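# Move the bottle tray from the conveyor onto the stand

## Task

Take the tray of bottles now resting on the conveyor at the second red stop (the stop between arm4 and arm3; the belt runs toward scene +y, and the first stop sits between arm2 and arm1) and leave it upright, entirely on the stand next to the conveyor, with all its bottles still upright inside it.

## Robot and tools

Setup. Four arms, arm1 to arm4, each an i2rt Big YAM ending in a right-handed five-finger hand. Their feet (base_link) sit in the scene frame at about: arm1 (0.017, 0.328, 1.026), arm2 (-0.038, -0.289, 1.008), arm3 (-0.061, 1.872, 0.933), arm4 (0.000, 1.244, 0.982), each yawed only a few degrees and facing roughly its own +x. Reach is about 1.07 m from the joint1 axis. arm4 and arm3 flank the tray's stop, so they are the natural pair to lift it.

Frame. Everything is in one scene frame in metres: origin on the floor, +z upward, conveyor travel along +y. Orientations are quaternions written w, x, y, z.

Joints (radians, absolute). joint1_rad -2.879..2.879 swivels about the foot, positive counter-clockwise seen from above. joint2_rad 0..3.141 shoulder, 0 = upper arm back and level, larger lifts it up and forward. joint3_rad 0..3.019 elbow, 0 = folded. joint4_rad -1.692..1.57 pitch, positive tips fingers up. joint5_rad -1.57..1.57 sideways, positive to the arm's right. joint6_rad -2.094..2.094 roll, positive clockwise viewed from behind the hand.

Hand channels (all absolute, -1..1): hand_little, hand_ring, hand_middle, hand_index, hand_thumb_bend (+1 straight/open, -1 curled), hand_thumb_turn (+1 beside the palm, -1 across in front of it). hand_force_limit sets the closing stop force, scaling from about 0 N at -1 to 10 N at +1 (15 N for thumb motors). hand_speed -0.96..1; full pace from +0.48 up. Both start at 0 and -0.8. For a soft grip close at -0.94 or slower. A finger motor moves only when its target changes by at least 0.002; it locks on reaching the target or the force limit. To grip harder, raise the limit and send a more-closed target; to release, send a more-open one.

Hand geometry. The hand point lies 0.045 m ahead of the palm; its +z runs along straightened fingers, +y leaves the palm face, +x crosses the palm toward the little finger. Thumb turned fully in plus closing fingers wraps things roughly 0.035 to 0.065 m thick. A wrist bracket on the little-finger side can collide. With joints 1, 5, 6 at zero and the hand level and forward, the palm is down and the thumb on the left.

Tool move. Optional keys arm1..arm4 and cameras. Each arm's entry is its own object, not a shared list. Inside: joints, a dict of joint names to absolute values; or target, one list of seven numbers [x, y, z, qw, qx, qy, qz], an absolute scene-frame pose for the hand point, reached along a straight line from the current hand_target; speed is the top linear speed in m/s (0.002..4.3, default 0.25; turn rate allowed is twice that in rad/s). With target, joints may carry only hand channels and the two hand settings, or the call is rejected. min_time_s (0.1..8 s) sets the minimum duration of that arm's joint motions. All parts start together; hand paths of one call finish together. Paths do not avoid obstacles or other arms, and the hand may lag, drift or overshoot, especially near full stretch. An arm left out may still be driving to an older goal. A call with no arm entries just reports everything.

wait: seconds 0..10, commands nothing, returns state. zoom_image: camera name plus region [x0, y0, x1, y1] in pixels from the top-left, up to 504 by 504, on the latest image of that camera. show_instructions: shows the reference page. finished_scene: optional scene = 1; irreversible, the tray must remain placed without support.

Cameras: arm1_cam_wrist..arm4_cam_wrist (fisheye, 672x504), cam_stand, cam_stand_across, cam_stand_end, cam_stand_low (896x504), or "all". Calibration lines give intrinsics and T_world_to_cam; wrist poses update as arms move.

Reading results. "move" names commanded robots; "as last shown" means untouched, with statuses "not commanded". hand is the measured hand-point pose, hand_target the pose the held joint targets imply. Statuses: done (within 1 cm and 2 degrees), off_target (resting away, maybe still pushing), time_out (a stop; on_its_own lists what it keeps pursuing), not_followed / joint command not followed / pose unreachable (a safety check withheld the motion). hand_stopped_by lists six words for little, ring, middle, index, thumb_bend, thumb_turn: moving, target, force, stalled, fault. *_load_n are fingertip loads in N, positive when forced open; a lost grip shows as loads near 0. Joint velocities are rad/s; joint torques in N m, with entries 3 and 4 wrapping at ±28. MOTOR HOT warns of heat; OVER-TEMPERATURE FAULT means that arm went limp; resend keys marked limit_stop_at_motor_heat. If a call is refused or a stop interrupts it, later motion calls in the same reply are skipped.

Cautions. The scene keeps running while you reason, holding the last command. Never let two robots clamp or shove each other hard, and never close a hand on another robot's fingers. Avoid knocking anything out of the work area, dropping the tray even a few millimetres, releasing it while moving, slamming into fixed objects, or overloading fingers. Raw joints moves can swing wide; fast stretched arms overshoot up to about 30 degrees. Stretched or loaded poses heat motors. Objects may occasionally get nudged by an outside push.

Each tool is called in YAML: its name, and indented under it one key for each argument.

Reference images:

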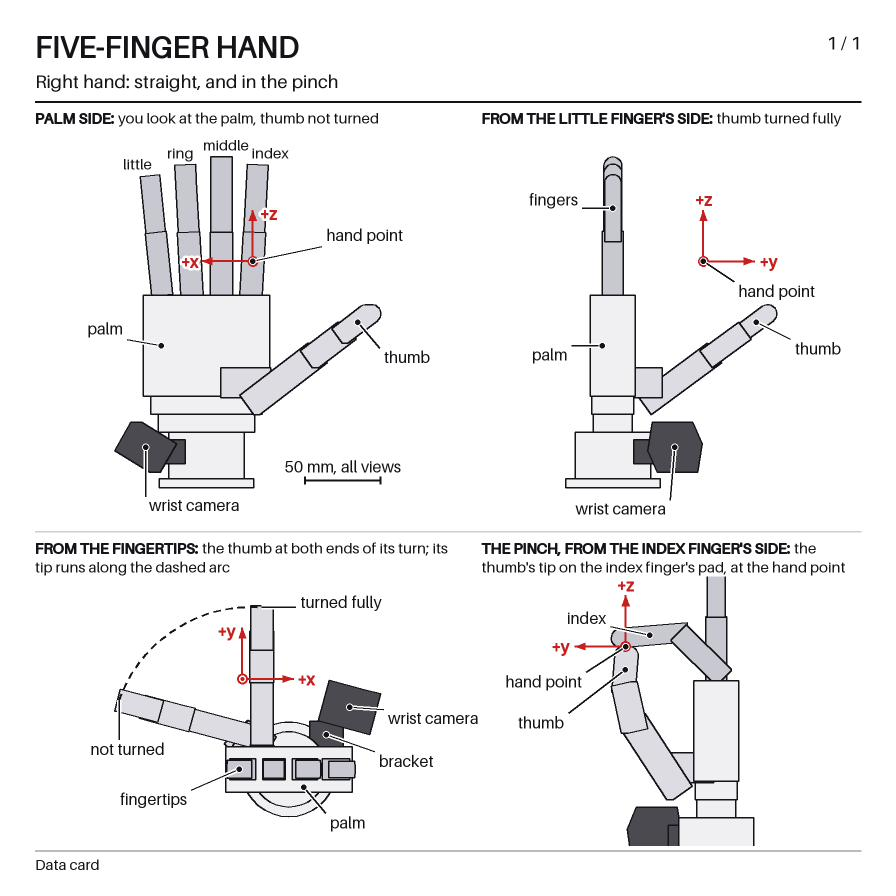

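## Session

move:
  cameras: ["all"]

Scene clock: 0.00 s.
Joint torques (N m): no reading
Motor temperatures (°C): arm1=[25 25 27 23 23 26] | arm2=[22 26 27 26 25 26] | arm3=[25 24 24 27 26 26] | arm4=[25 23 23 24 24 29]
Heat: arm1: hottest joint3_rad 27 °C; arm2: hottest joint3_rad 27 °C; arm3: hottest joint4_rad 27 °C; arm4: hottest joint6_rad 29 °C.
Joint velocities: within noise
arm1.joint_positions: joint1_rad=+0.098 joint2_rad=+0.547 joint3_rad=+1.374 joint4_rad=-1.301 joint5_rad=-0.090 joint6_rad=-1.151 hand_little=+1.000 hand_ring=+1.000 hand_middle=+1.000 hand_index=+1.000 hand_thumb_turn=+1.000 hand_thumb_bend=+1.000 hand_force_limit=+0.000 hand_speed=-0.800
arm1.joint_status: not commanded
arm1.hand_stopped_by: target,target,target,target,target,target
arm1.little_load_n: 0.0
arm1.ring_load_n: 0.0
arm1.middle_load_n: 0.0
arm1.index_load_n: 0.0
arm1.thumb_bend_load_n: 0.0
arm1.thumb_turn_load_n: 0.0
arm1.hand: x=+0.2290 y=+0.3345 z=+1.5209 quat_wxyz=(-0.189, +0.849, -0.087, +0.486) (m; scene frame)
arm1.hand_target: x=+0.2278 y=+0.3343 z=+1.5297 quat_wxyz=(-0.191, +0.843, -0.086, +0.495) (m; scene frame)
arm1.hand_status: not commanded
arm2.joint_positions: joint1_rad=-0.023 joint2_rad=+0.637 joint3_rad=+1.321 joint4_rad=-1.164 joint5_rad=-0.169 joint6_rad=-1.285 hand_little=+1.000 hand_ring=+1.000 hand_middle=+1.000 hand_index=+1.000 hand_thumb_turn=+1.000 hand_thumb_bend=+1.000 hand_force_limit=+0.000 hand_speed=-0.800
arm2.joint_status: not commanded
arm2.hand_stopped_by: target,target,target,target,target,target
arm2.little_load_n: 0.0
arm2.ring_load_n: 0.0
arm2.middle_load_n: 0.0
arm2.index_load_n: 0.0
arm2.thumb_bend_load_n: 0.0
arm2.thumb_turn_load_n: 0.0
arm2.hand: x=+0.2284 y=-0.3437 z=+1.4937 quat_wxyz=(-0.109, +0.840, -0.138, +0.514) (m; scene frame)
arm2.hand_target: x=+0.2275 y=-0.3436 z=+1.5044 quat_wxyz=(-0.110, +0.834, -0.136, +0.524) (m; scene frame)
arm2.hand_status: not commanded
arm3.joint_positions: joint1_rad=+0.030 joint2_rad=+0.633 joint3_rad=+1.346 joint4_rad=-1.157 joint5_rad=-0.183 joint6_rad=-1.140 hand_little=+1.000 hand_ring=+1.000 hand_middle=+1.000 hand_index=+1.000 hand_thumb_turn=+1.000 hand_thumb_bend=+1.000 hand_force_limit=+0.000 hand_speed=-0.800
arm3.joint_status: not commanded
arm3.hand_stopped_by: target,target,target,target,target,target
arm3.little_load_n: 0.0
arm3.ring_load_n: 0.0
arm3.middle_load_n: 0.0
arm3.index_load_n: 0.0
arm3.thumb_bend_load_n: 0.0
arm3.thumb_turn_load_n: 0.0
arm3.hand: x=+0.2020 y=+1.8466 z=+1.4300 quat_wxyz=(-0.181, +0.825, -0.156, +0.512) (m; scene frame)
arm3.hand_target: x=+0.2011 y=+1.8466 z=+1.4404 quat_wxyz=(-0.182, +0.820, -0.153, +0.521) (m; scene frame)
arm3.hand_status: not commanded
arm4.joint_positions: joint1_rad=+0.033 joint2_rad=+0.638 joint3_rad=+1.320 joint4_rad=-1.283 joint5_rad=+0.108 joint6_rad=-1.331 hand_little=+1.000 hand_ring=+1.000 hand_middle=+1.000 hand_index=+1.000 hand_thumb_turn=+1.000 hand_thumb_bend=+1.000 hand_force_limit=+0.000 hand_speed=-0.800
arm4.joint_status: not commanded
arm4.hand_stopped_by: target,target,target,target,target,target
arm4.little_load_n: 0.0
arm4.ring_load_n: 0.0
arm4.middle_load_n: 0.0
arm4.index_load_n: 0.0
arm4.thumb_bend_load_n: 0.0
arm4.thumb_turn_load_n: 0.0
arm4.hand: x=+0.2478 y=+1.2195 z=+1.4524 quat_wxyz=(-0.048, +0.879, -0.049, +0.472) (m; scene frame)
arm4.hand_target: x=+0.2475 y=+1.2195 z=+1.4627 quat_wxyz=(-0.051, +0.873, -0.050, +0.482) (m; scene frame)
arm4.hand_status: not commanded
pictures: arm1_cam_wrist, arm2_cam_wrist, arm3_cam_wrist, arm4_cam_wrist, cam_stand, cam_stand_across, cam_stand_end, cam_stand_low

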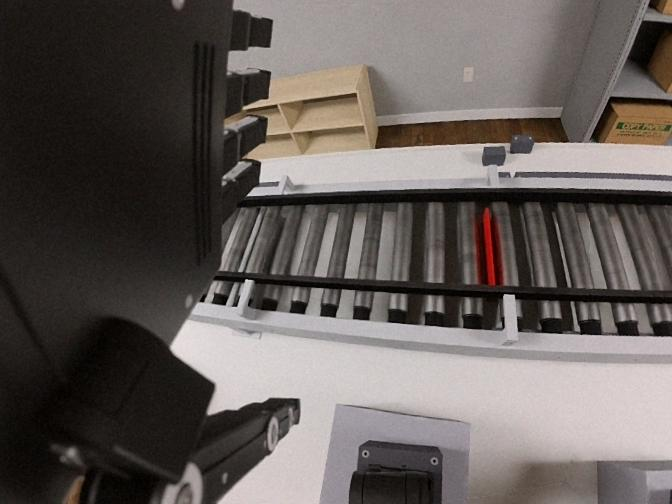

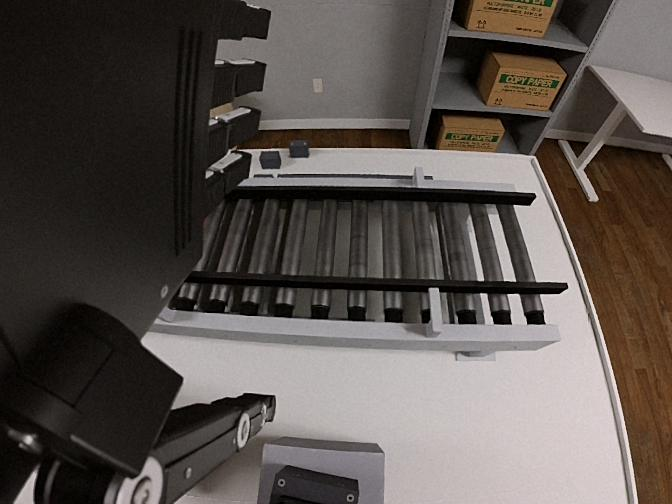

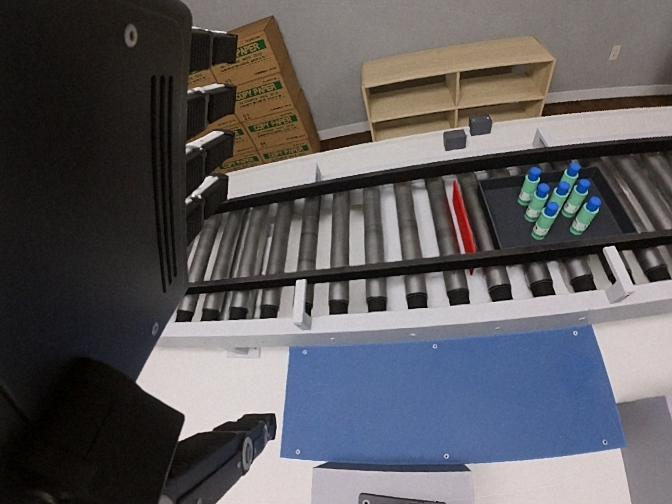

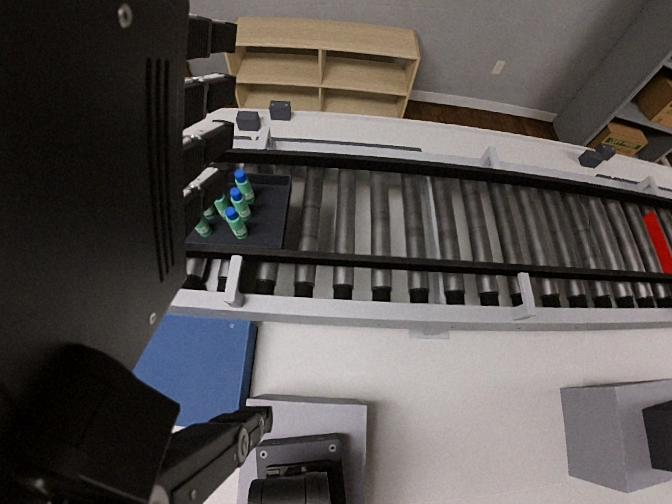

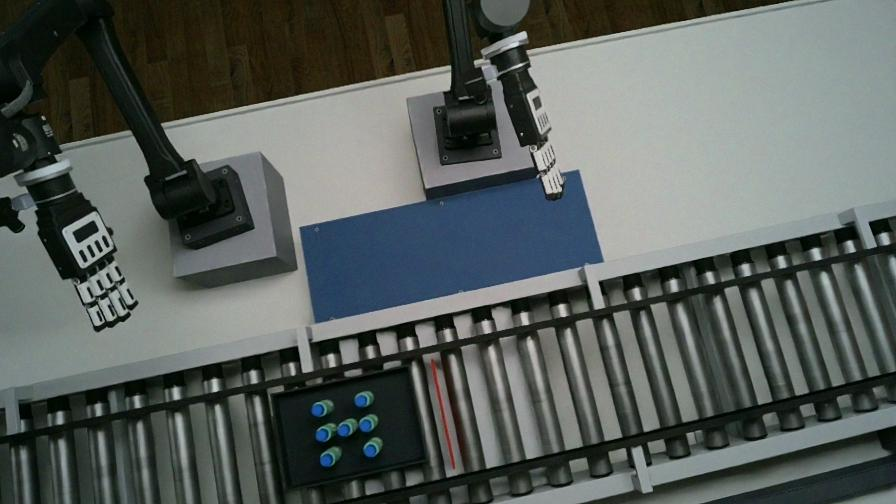

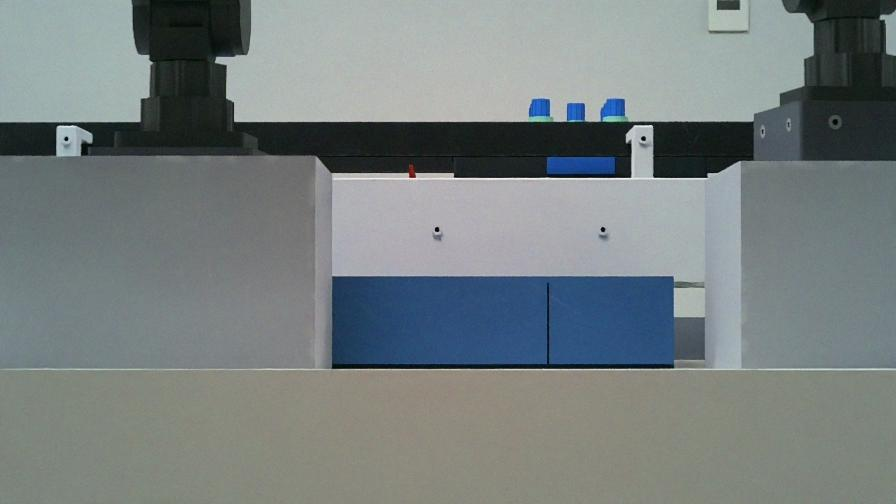

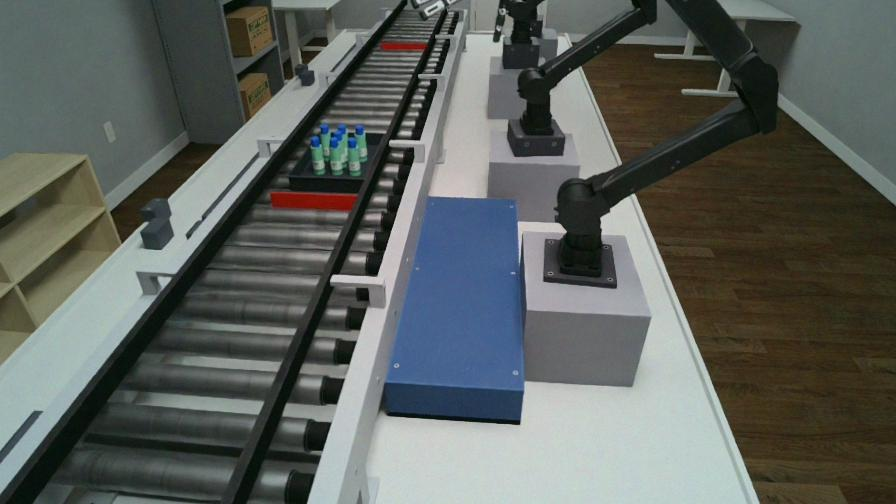

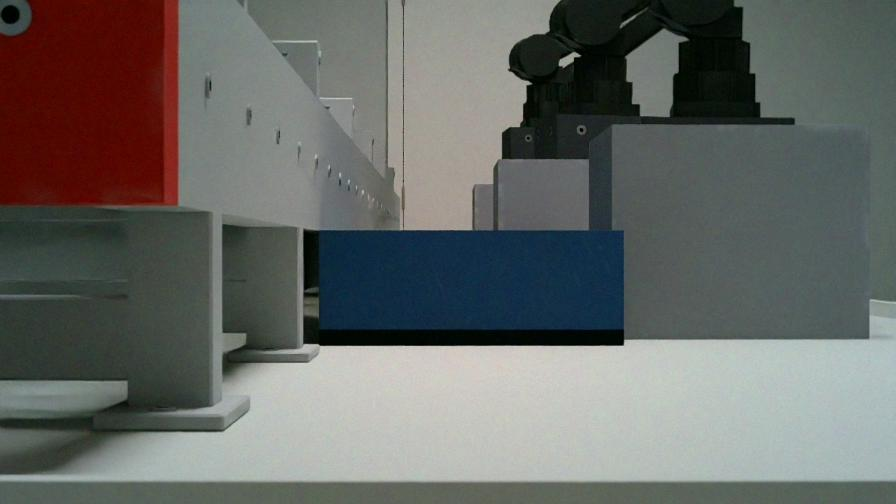

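zoom_image:
  camera: "cam_stand_end"
  region: [230, 90, 450, 230]

zoom_image:
  camera: "cam_stand"
  region: [230, 330, 500, 504]

zoom_image:
  camera: "cam_stand_across"
  region: [320, 80, 740, 300]

zoom_image:
  camera: "arm3_cam_wrist"
  region: [420, 120, 672, 320]

Scaled by 2.291 from the camera's image (finer frame: 1280x720).

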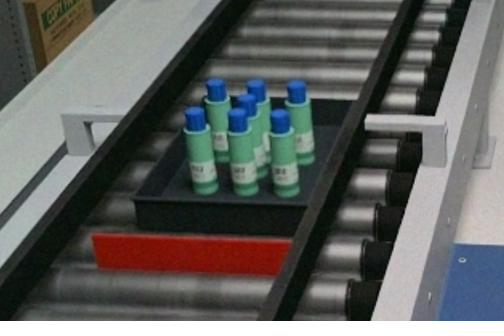

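Scaled by 1.867 from the camera's image (finer frame: 1280x720).

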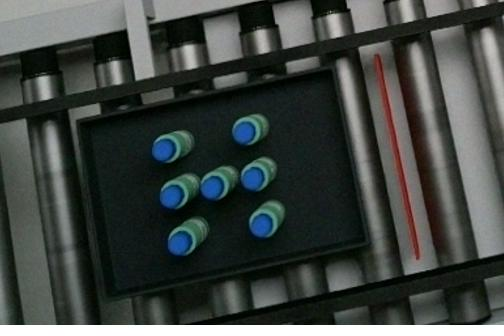

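Scaled by 1.200 from the camera's image (finer frame: 1280x720).

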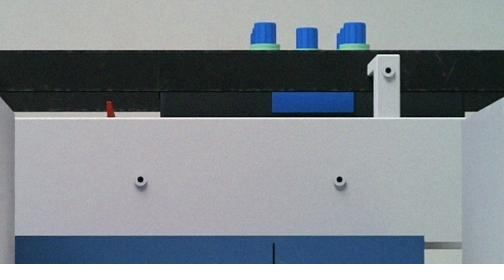

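Scaled by 2.000 from the camera's image (finer frame: 960x720).

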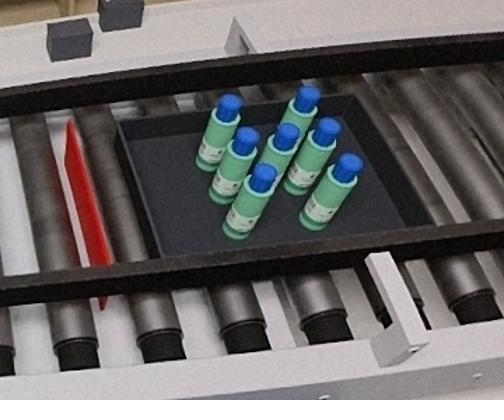

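zoom_image:
  camera: "cam_stand_end"
  region: [260, 110, 400, 220]

zoom_image:
  camera: "arm3_cam_wrist"
  region: [440, 140, 580, 280]

zoom_image:
  camera: "cam_stand"
  region: [370, 340, 500, 480]

zoom_image:
  camera: "cam_stand"
  region: [250, 200, 450, 350]

Scaled by 3.600 from the camera's image (finer frame: 1280x720).

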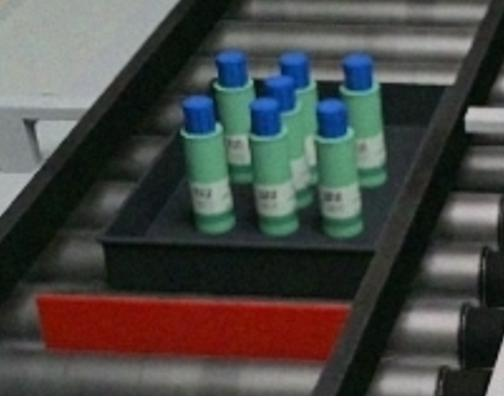

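Scaled by 3.600 from the camera's image (finer frame: 960x720).

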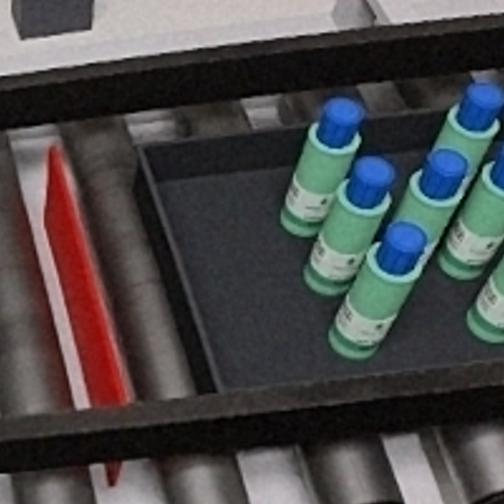

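Scaled by 3.600 from the camera's image (finer frame: 1280x720).

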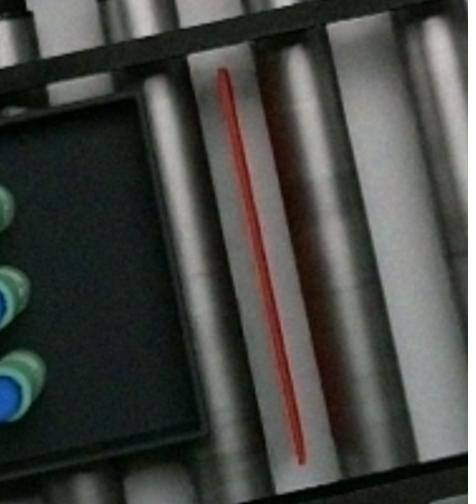

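Scaled by 2.520 from the camera's image (finer frame: 1280x720).

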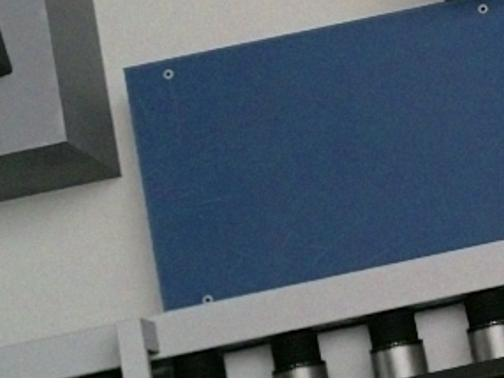

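move:
  arm3: {"target": [0.52, 1.76, 1.25, -0.0135, 0.0193, 0.8189, -0.5734], "speed": 0.25, "joints": {"hand_thumb_turn": -1, "hand_thumb_bend": 0.2, "hand_index": 0.15, "hand_middle": 0.15, "hand_ring": 0.15, "hand_little": 0.15}}
  arm4: {"target": [0.50, 1.24, 1.25, 0.5734, -0.8190, 0.0193, -0.0135], "speed": 0.25, "joints": {"hand_thumb_turn": -1, "hand_thumb_bend": 0.2, "hand_index": 0.15, "hand_middle": 0.15, "hand_ring": 0.15, "hand_little": 0.15}}
  cameras: ["cam_stand", "cam_stand_end", "arm3_cam_wrist", "arm4_cam_wrist"]

Scene clock: 67.67 s.
Joint torques (N m): arm1=[0.32 3.37 7.75 1.7 -0.16 0.08] | arm2=[0.32 1.73 10.26 2.48 0.02 -0.04] | arm3=[-2.73 -13.33 12.48 -0.53 0.59 0.14] | arm4=[-0.67 -15.62 10.14 0.75 -0.94 0.02]
Motor temperatures (°C): arm1=[25 25 30 23 23 26] | arm2=[22 26 30 26 25 26] | arm3=[25 24 28 27 26 26] | arm4=[25 24 28 25 24 28]
Heat: arm1: hottest joint3_rad 30 °C; arm2: hottest joint3_rad 30 °C; arm3: hottest joint3_rad 28 °C; arm4: hottest joint3_rad 28 °C.
move: arm3 off_target; arm4 off_target
Joint velocities: within noise
arm1, arm2: as last shown
arm3.joint_positions: joint1_rad=+0.187 joint2_rad=+1.767 joint3_rad=+1.794 joint4_rad=-1.689 joint5_rad=+1.217 joint6_rad=+1.664 hand_little=+0.150 hand_ring=+0.150 hand_middle=+0.150 hand_index=+0.150 hand_thumb_turn=-1.000 hand_thumb_bend=+0.200 hand_force_limit=+0.000 hand_speed=-0.800
arm3.joint_status: all done
arm3.hand_stopped_by: target,target,target,target,target,target
arm3.little_load_n: 0.0
arm3.ring_load_n: 0.0
arm3.middle_load_n: 0.0
arm3.index_load_n: 0.0
arm3.thumb_bend_load_n: 0.0
arm3.thumb_turn_load_n: 0.0
arm3.hand: x=+0.5122 y=+1.7653 z=+1.2395 quat_wxyz=(-0.023, +0.028, -0.822, +0.568)
arm3.hand_target: x=+0.5194 y=+1.7596 z=+1.2497 quat_wxyz=(-0.032, +0.011, -0.824, +0.566)
arm3.hand_status: off_target (0.014 m and 6.9 deg from the pose sent, 0.376 m and 132.5 deg at the start; a joint's target at an end of its range on 30 of 180 steps)
arm4.joint_positions: joint1_rad=-0.451 joint2_rad=+1.740 joint3_rad=+1.626 joint4_rad=-1.692 joint5_rad=-1.153 joint6_rad=-1.833 hand_little=+0.150 hand_ring=+0.150 hand_middle=+0.150 hand_index=+0.150 hand_thumb_turn=-1.000 hand_thumb_bend=+0.200 hand_force_limit=+0.000 hand_speed=-0.800
arm4.joint_status: all done
arm4.hand_stopped_by: target,target,target,target,target,target
arm4.little_load_n: 0.0
arm4.ring_load_n: 0.0
arm4.middle_load_n: 0.0
arm4.index_load_n: 0.0
arm4.thumb_bend_load_n: 0.5
arm4.thumb_turn_load_n: 0.0
arm4.hand: x=+0.4885 y=+1.2487 z=+1.2336 quat_wxyz=(-0.545, +0.832, -0.077, +0.063)
arm4.hand_target: x=+0.4991 y=+1.2407 z=+1.2497 quat_wxyz=(-0.543, +0.833, -0.068, +0.084)
arm4.hand_status: off_target (0.022 m and 9.4 deg from the pose sent, 0.324 m and 81.9 deg at the start; a joint's target at an end of its range on 65 of 176 steps)
pictures: arm3_cam_wrist, arm4_cam_wrist, cam_stand, cam_stand_end
arm3_cam_wrist: T_world_to_cam=[[-0.25009, 0.37702, -0.8918, 0.5628], [0.78384, 0.61954, 0.04211, -1.54844], [0.56838, -0.68849, -0.45047, 1.59981]] pos_world=[0.44518, 1.84859, 1.28777]
arm4_cam_wrist: T_world_to_cam=[[0.15471, -0.47447, -0.86657, 1.58058], [-0.92147, -0.38563, 0.04663, 0.87101], [-0.3563, 0.79131, -0.49687, -0.08775]] pos_world=[0.52681, 1.15525, 1.28547]

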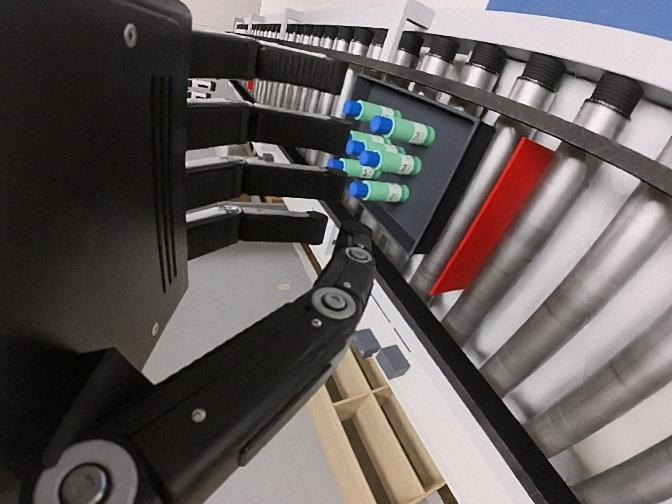

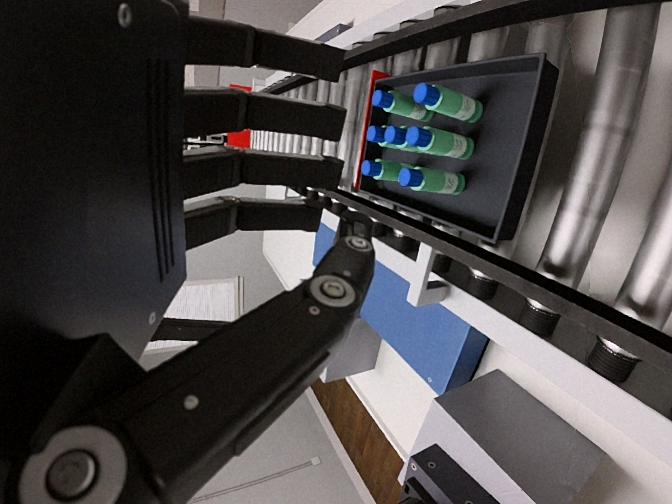

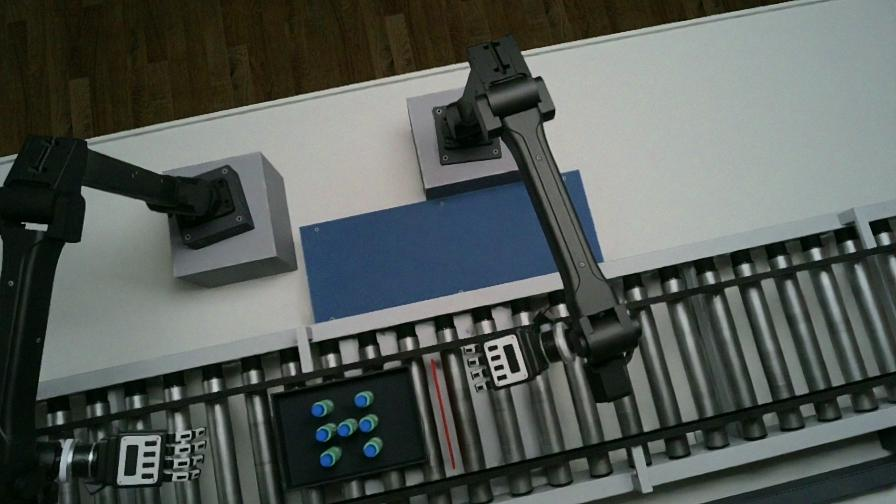

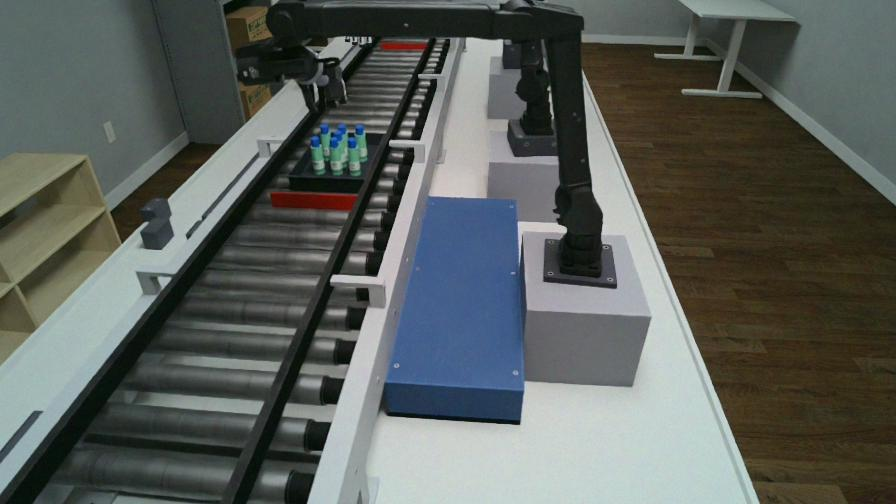

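move:
  arm3: {"target": [0.563, 1.6425, 1.06, -0.0135, 0.0193, 0.8189, -0.5734], "speed": 0.15}
  arm4: {"target": [0.52, 1.3315, 1.06, 0.5734, -0.8190, 0.0193, -0.0135], "speed": 0.15}
  cameras: ["cam_stand", "cam_stand_end", "arm3_cam_wrist", "arm4_cam_wrist", "cam_stand_across"]

Scene clock: 72.07 s.
Joint torques (N m): arm1=[0.15 2.96 7.71 1.66 -0.14 0.05] | arm2=[0.32 1.67 10.22 2.63 0.02 -0.02] | arm3=[-2.37 -16.32 8.34 0.81 0.78 -0.13] | arm4=[0.91 -18.08 5.37 1.28 -0.94 0.04]
Motor temperatures (°C): arm1=[25 25 30 23 23 26] | arm2=[22 26 31 26 25 26] | arm3=[25 25 29 27 26 26] | arm4=[25 24 28 25 24 28]
Heat: arm1: hottest joint3_rad 30 °C; arm2: hottest joint3_rad 31 °C; arm3: hottest joint3_rad 29 °C; arm4: hottest joint3_rad 28 °C.
move: arm3 done; arm4 done
Joint velocities: arm1=[-0.005 0.015 -0.012 0.012 0.154 0.051] | arm2=[within noise] | arm3=[within noise] | arm4=[within noise]
arm1, arm2: as last shown
arm2.ring_load_n: -0.5
arm3.joint_positions: joint1_rad=-0.016 joint2_rad=+1.983 joint3_rad=+1.638 joint4_rad=-1.082 joint5_rad=+1.226 joint6_rad=+1.417 hand_little=+0.150 hand_ring=+0.150 hand_middle=+0.150 hand_index=+0.150 hand_thumb_turn=-1.000 hand_thumb_bend=+0.200 hand_force_limit=+0.000 hand_speed=-0.800
arm3.joint_status: not commanded
arm3.hand_stopped_by: target,target,target,target,target,target
arm3.little_load_n: 0.0
arm3.ring_load_n: 0.0
arm3.middle_load_n: 0.0
arm3.index_load_n: 0.0
arm3.thumb_bend_load_n: 0.0
arm3.thumb_turn_load_n: 0.0
arm3.hand: x=+0.5633 y=+1.6463 z=+1.0635 quat_wxyz=(+0.010, -0.021, -0.819, +0.573)
arm3.hand_target: x=+0.5630 y=+1.6425 z=+1.0600 quat_wxyz=(+0.014, -0.020, -0.819, +0.573)
arm3.hand_status: done (0.005 m and 0.5 deg from the pose sent, 0.223 m and 6.9 deg at the start)
arm4.joint_positions: joint1_rad=-0.299 joint2_rad=+1.985 joint3_rad=+1.484 joint4_rad=-1.336 joint5_rad=-1.210 joint6_rad=-1.833 hand_little=+0.150 hand_ring=+0.150 hand_middle=+0.150 hand_index=+0.150 hand_thumb_turn=-1.000 hand_thumb_bend=+0.200 hand_force_limit=+0.000 hand_speed=-0.800
arm4.joint_status: not commanded
arm4.hand_stopped_by: target,target,target,target,target,target
arm4.little_load_n: 0.0
arm4.ring_load_n: 0.0
arm4.middle_load_n: 0.0
arm4.index_load_n: 0.0
arm4.thumb_bend_load_n: 0.0
arm4.thumb_turn_load_n: 0.0
arm4.hand: x=+0.5211 y=+1.3248 z=+1.0615 quat_wxyz=(-0.572, +0.820, -0.026, +0.015)
arm4.hand_target: x=+0.5199 y=+1.3314 z=+1.0600 quat_wxyz=(-0.573, +0.819, -0.019, +0.013)
arm4.hand_status: done (0.007 m and 0.8 deg from the pose sent, 0.195 m and 9.4 deg at the start)
pictures: arm3_cam_wrist, arm4_cam_wrist, cam_stand, cam_stand_across, cam_stand_end
arm3_cam_wrist: T_world_to_cam=[[-0.20303, 0.39458, -0.89615, 0.41268], [0.85147, 0.52307, 0.0374, -1.38164], [0.48351, -0.75545, -0.44217, 1.55882]] pos_world=[0.50651, 1.73747, 1.11076]
arm4_cam_wrist: T_world_to_cam=[[0.19954, -0.39774, -0.89554, 1.36831], [-0.85817, -0.51208, 0.03622, 1.08397], [-0.47299, 0.7613, -0.44351, -0.17791]] pos_world=[0.57306, 1.23475, 1.10721]

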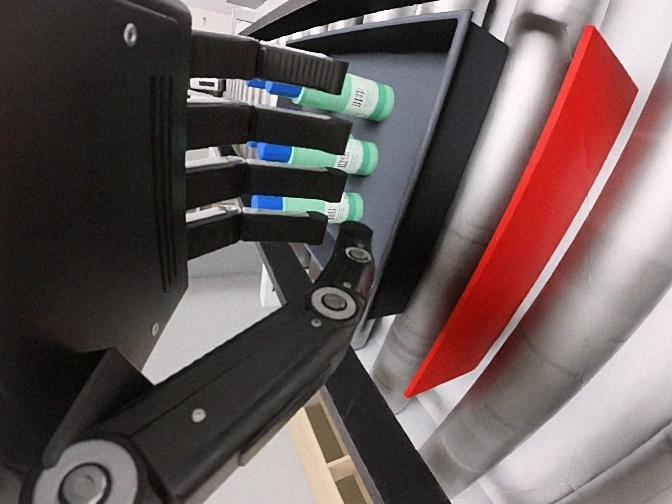

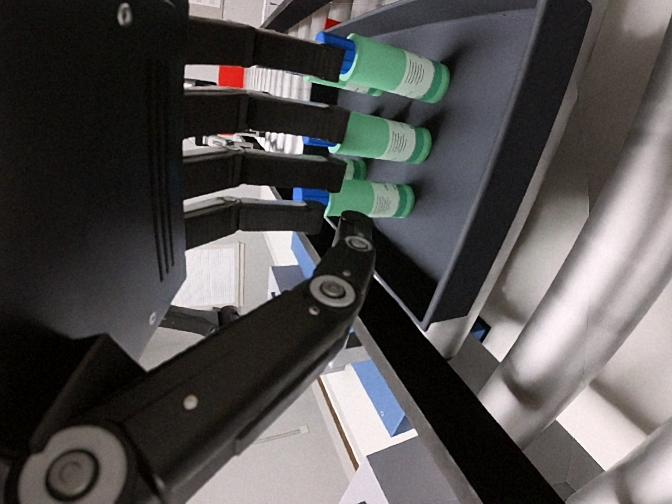

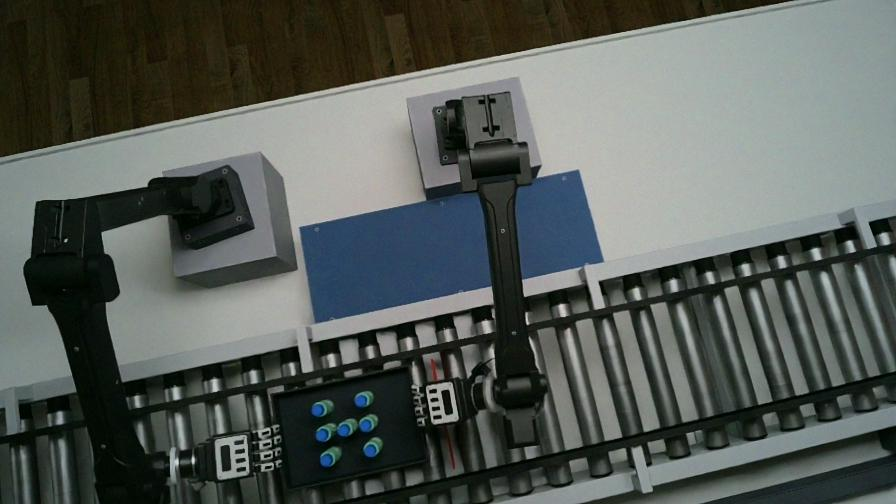

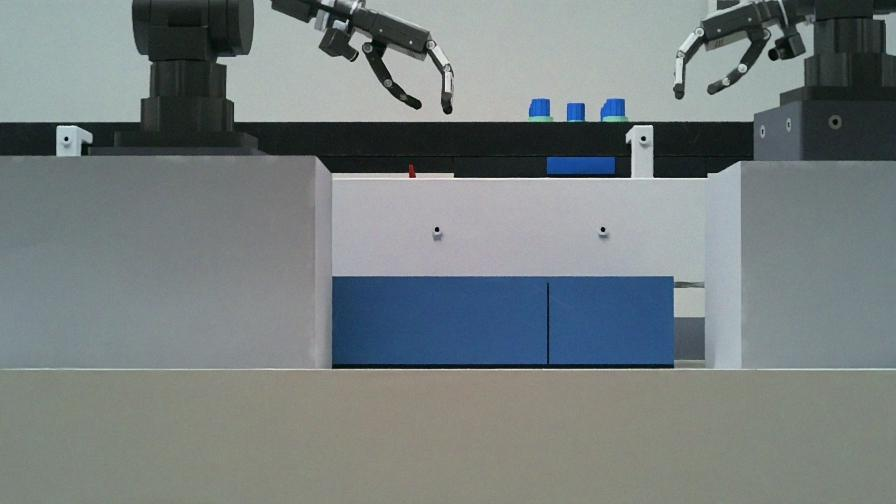

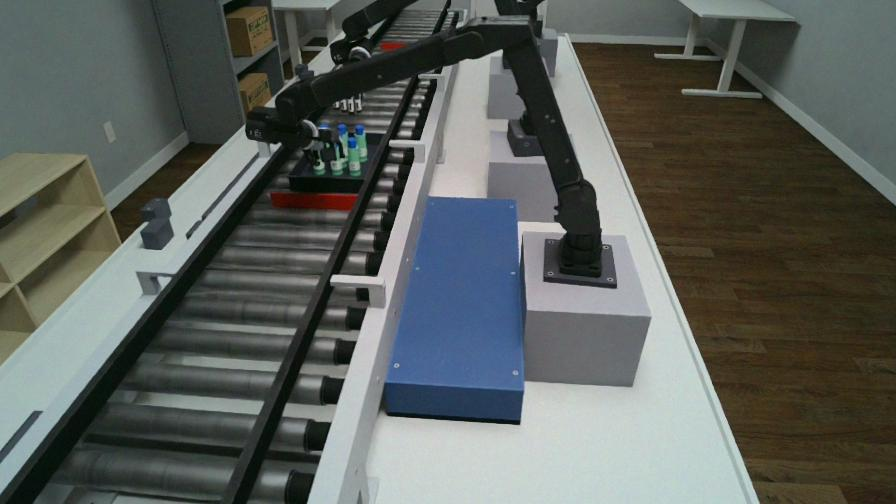

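zoom_image:
  camera: "cam_stand"
  region: [370, 350, 500, 480]

zoom_image:
  camera: "cam_stand"
  region: [210, 374, 340, 504]

zoom_image:
  camera: "cam_stand_across"
  region: [380, 30, 560, 190]

zoom_image:
  camera: "cam_stand_across"
  region: [600, 30, 780, 190]

zoom_image:
  camera: "arm3_cam_wrist"
  region: [260, 160, 460, 360]

Scaled by 3.877 from the camera's image (finer frame: 1280x720).

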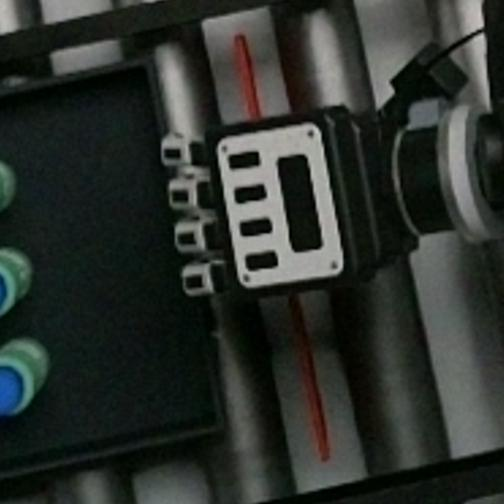

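Scaled by 3.877 from the camera's image (finer frame: 1280x720).

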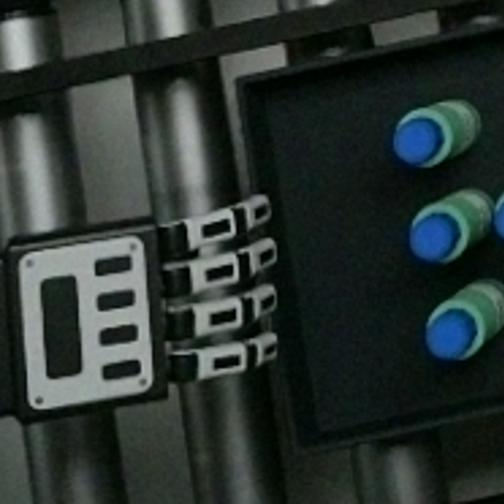

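Scaled by 2.800 from the camera's image (finer frame: 1280x720).

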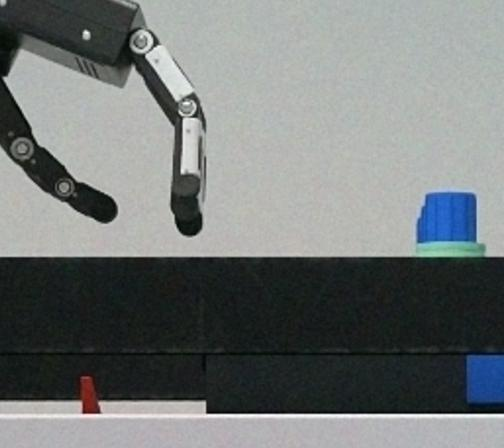

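Scaled by 2.800 from the camera's image (finer frame: 1280x720).

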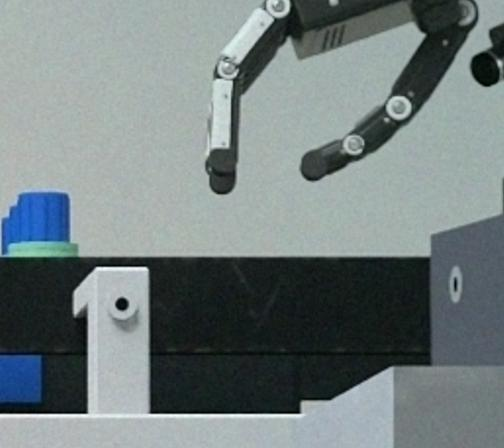

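Scaled by 2.520 from the camera's image (finer frame: 960x720).

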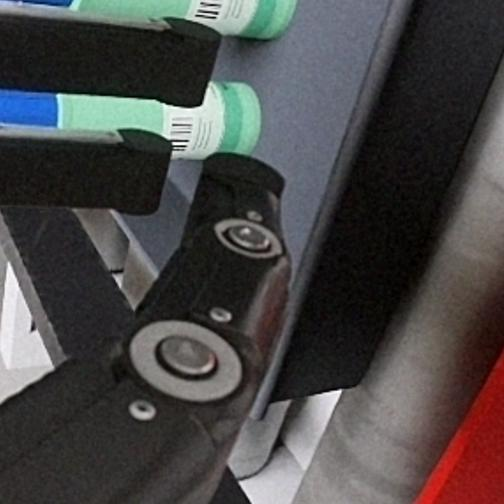

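move:
  arm3: {"target": [0.563, 1.6085, 1.045, -0.0135, 0.0193, 0.8189, -0.5734], "speed": 0.1}
  arm4: {"target": [0.52, 1.3285, 1.045, 0.5734, -0.8190, 0.0193, -0.0135], "speed": 0.1}
  cameras: ["cam_stand", "cam_stand_end", "arm3_cam_wrist", "arm4_cam_wrist", "cam_stand_across"]

zoom_image:
  camera: "cam_stand_across"
  region: [380, 30, 560, 190]

zoom_image:
  camera: "arm3_cam_wrist"
  region: [240, 100, 500, 360]

zoom_image:
  camera: "arm4_cam_wrist"
  region: [240, 100, 500, 360]

Scene clock: 85.40 s.
Joint torques (N m): arm1=[-0.09 3.19 7.87 1.62 -0.21 0.1] | arm2=[0.44 1.55 10.29 2.58 0 -0.04] | arm3=[-2.08 -16.26 8.13 1.06 0.57 -0.11] | arm4=[0.5 -17.38 5.11 1.28 -0.87 -0.08]
Motor temperatures (°C): arm1=[25 25 30 23 22 26] | arm2=[22 26 31 26 25 26] | arm3=[25 25 29 27 26 26] | arm4=[25 24 27 24 25 28]
Heat: arm1: hottest joint3_rad 30 °C; arm2: hottest joint3_rad 31 °C; arm3: hottest joint3_rad 29 °C; arm4: hottest joint6_rad 28 °C.
move: arm3 done; arm4 done
Joint velocities: within noise
arm1, arm2: as last shown
arm2.ring_load_n: 0.0
arm2.index_load_n: 0.5
arm3.joint_positions: joint1_rad=-0.076 joint2_rad=+1.983 joint3_rad=+1.593 joint4_rad=-0.886 joint5_rad=+1.218 joint6_rad=+1.258 hand_little=+0.150 hand_ring=+0.150 hand_middle=+0.150 hand_index=+0.150 hand_thumb_turn=-1.000 hand_thumb_bend=+0.200 hand_force_limit=+0.000 hand_speed=-0.800
arm3.joint_status: not commanded
arm3.hand_stopped_by: target,target,target,target,target,target
arm3.little_load_n: 0.0
arm3.ring_load_n: 0.0
arm3.middle_load_n: 0.0
arm3.index_load_n: 0.0
arm3.thumb_bend_load_n: 0.0
arm3.thumb_turn_load_n: 0.0
arm3.hand: x=+0.5631 y=+1.6093 z=+1.0505 quat_wxyz=(+0.011, -0.024, -0.818, +0.574)
arm3.hand_target: x=+0.5629 y=+1.6085 z=+1.0450 quat_wxyz=(+0.014, -0.019, -0.819, +0.573)
arm3.hand_status: done (0.006 m and 0.6 deg from the pose sent, 0.042 m and 0.5 deg at the start)
arm4.joint_positions: joint1_rad=-0.299 joint2_rad=+1.998 joint3_rad=+1.478 joint4_rad=-1.317 joint5_rad=-1.210 joint6_rad=-1.833 hand_little=+0.150 hand_ring=+0.150 hand_middle=+0.150 hand_index=+0.150 hand_thumb_turn=-1.000 hand_thumb_bend=+0.200 hand_force_limit=+0.000 hand_speed=-0.800
arm4.joint_status: not commanded
arm4.hand_stopped_by: target,target,target,target,target,target
arm4.little_load_n: 0.0
arm4.ring_load_n: 0.0
arm4.middle_load_n: 0.0
arm4.index_load_n: 0.0
arm4.thumb_bend_load_n: 0.0
arm4.thumb_turn_load_n: 0.0
arm4.hand: x=+0.5218 y=+1.3247 z=+1.0526 quat_wxyz=(-0.572, +0.820, -0.026, +0.015)
arm4.hand_target: x=+0.5200 y=+1.3284 z=+1.0452 quat_wxyz=(-0.573, +0.819, -0.019, +0.014)
arm4.hand_status: done (0.009 m and 0.8 deg from the pose sent, 0.017 m and 0.8 deg at the start)
pictures: arm3_cam_wrist, arm4_cam_wrist, cam_stand, cam_stand_across, cam_stand_end
arm3_cam_wrist: T_world_to_cam=[[-0.1996, 0.39203, -0.89804, 0.41969], [0.85391, 0.51912, 0.03682, -1.35609], [0.48062, -0.75949, -0.43838, 1.52935]] pos_world=[0.50671, 1.70097, 1.09726]
arm4_cam_wrist: T_world_to_cam=[[0.19954, -0.39774, -0.89554, 1.36016], [-0.85817, -0.51208, 0.03622, 1.08484], [-0.47299, 0.7613, -0.44351, -0.18145]] pos_world=[0.57376, 1.23465, 1.09831]

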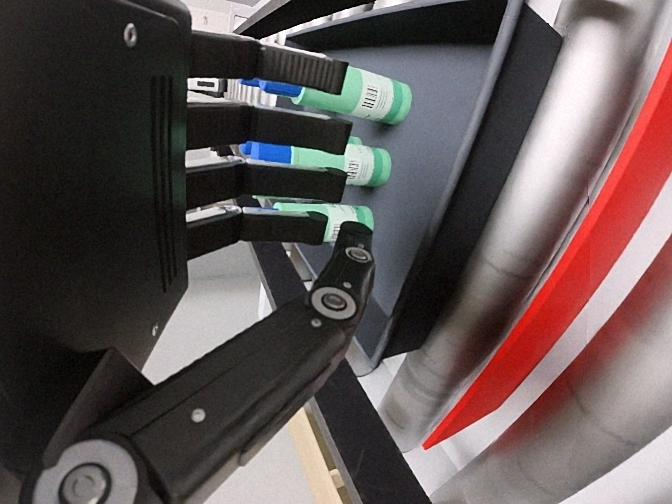

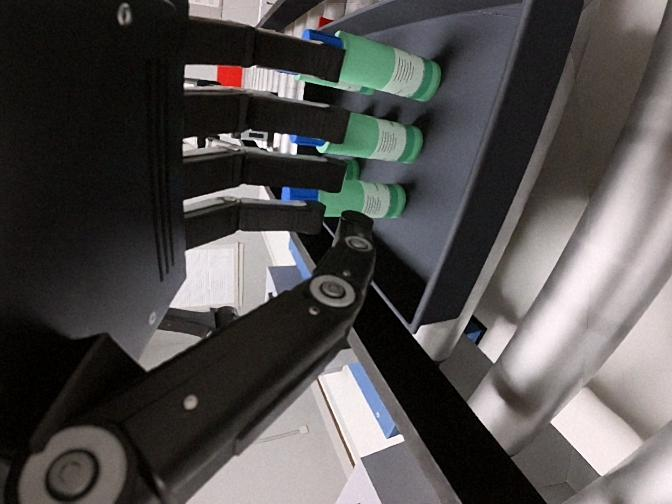

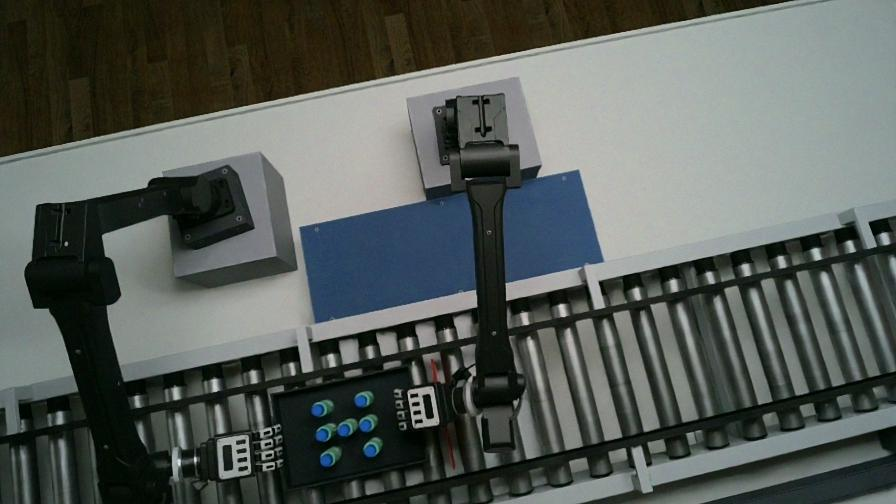

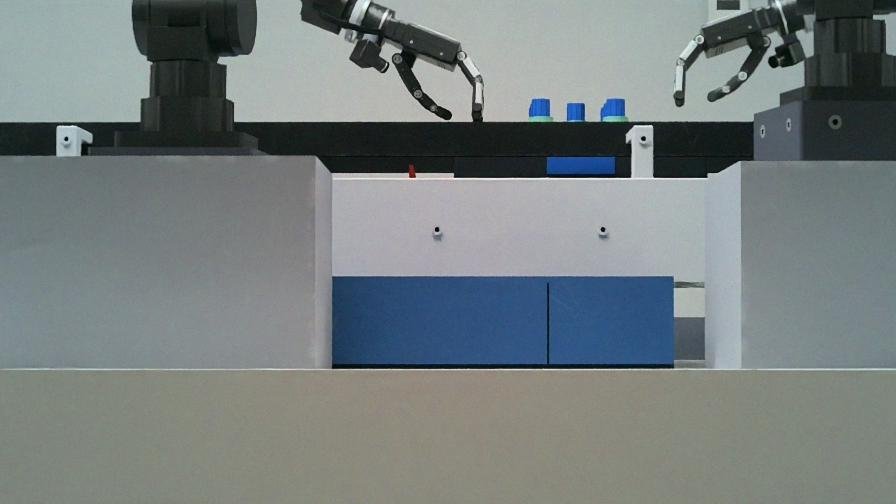

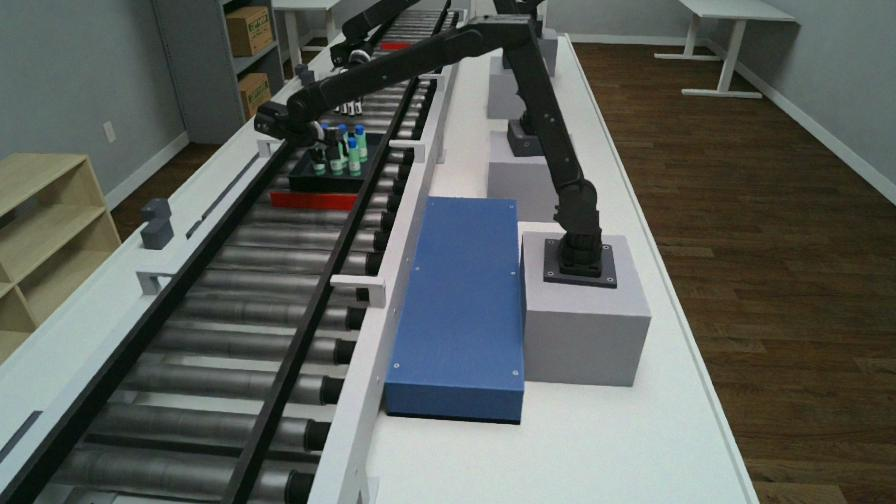

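Scaled by 2.800 from the camera's image (finer frame: 1280x720).

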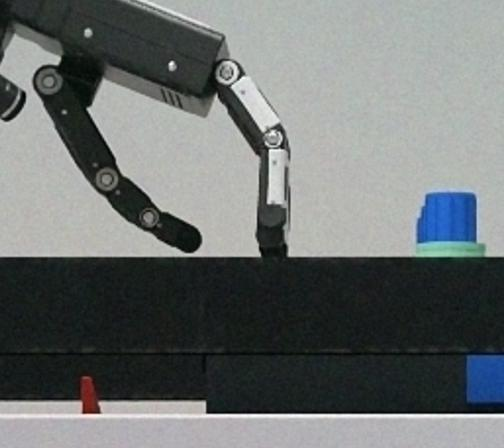

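Scaled by 1.938 from the camera's image (finer frame: 960x720).

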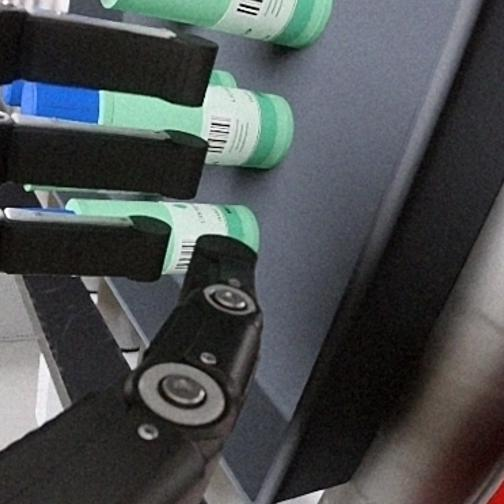

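Scaled by 1.938 from the camera's image (finer frame: 960x720).

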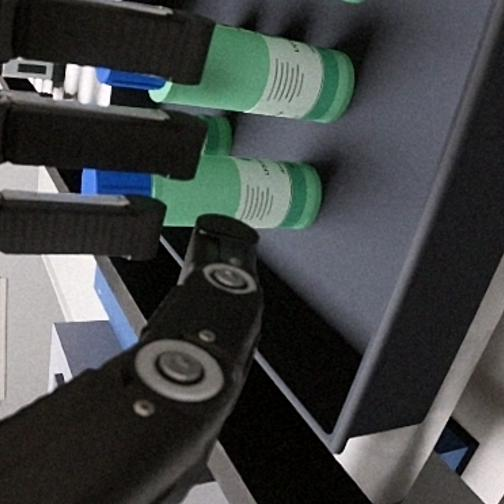

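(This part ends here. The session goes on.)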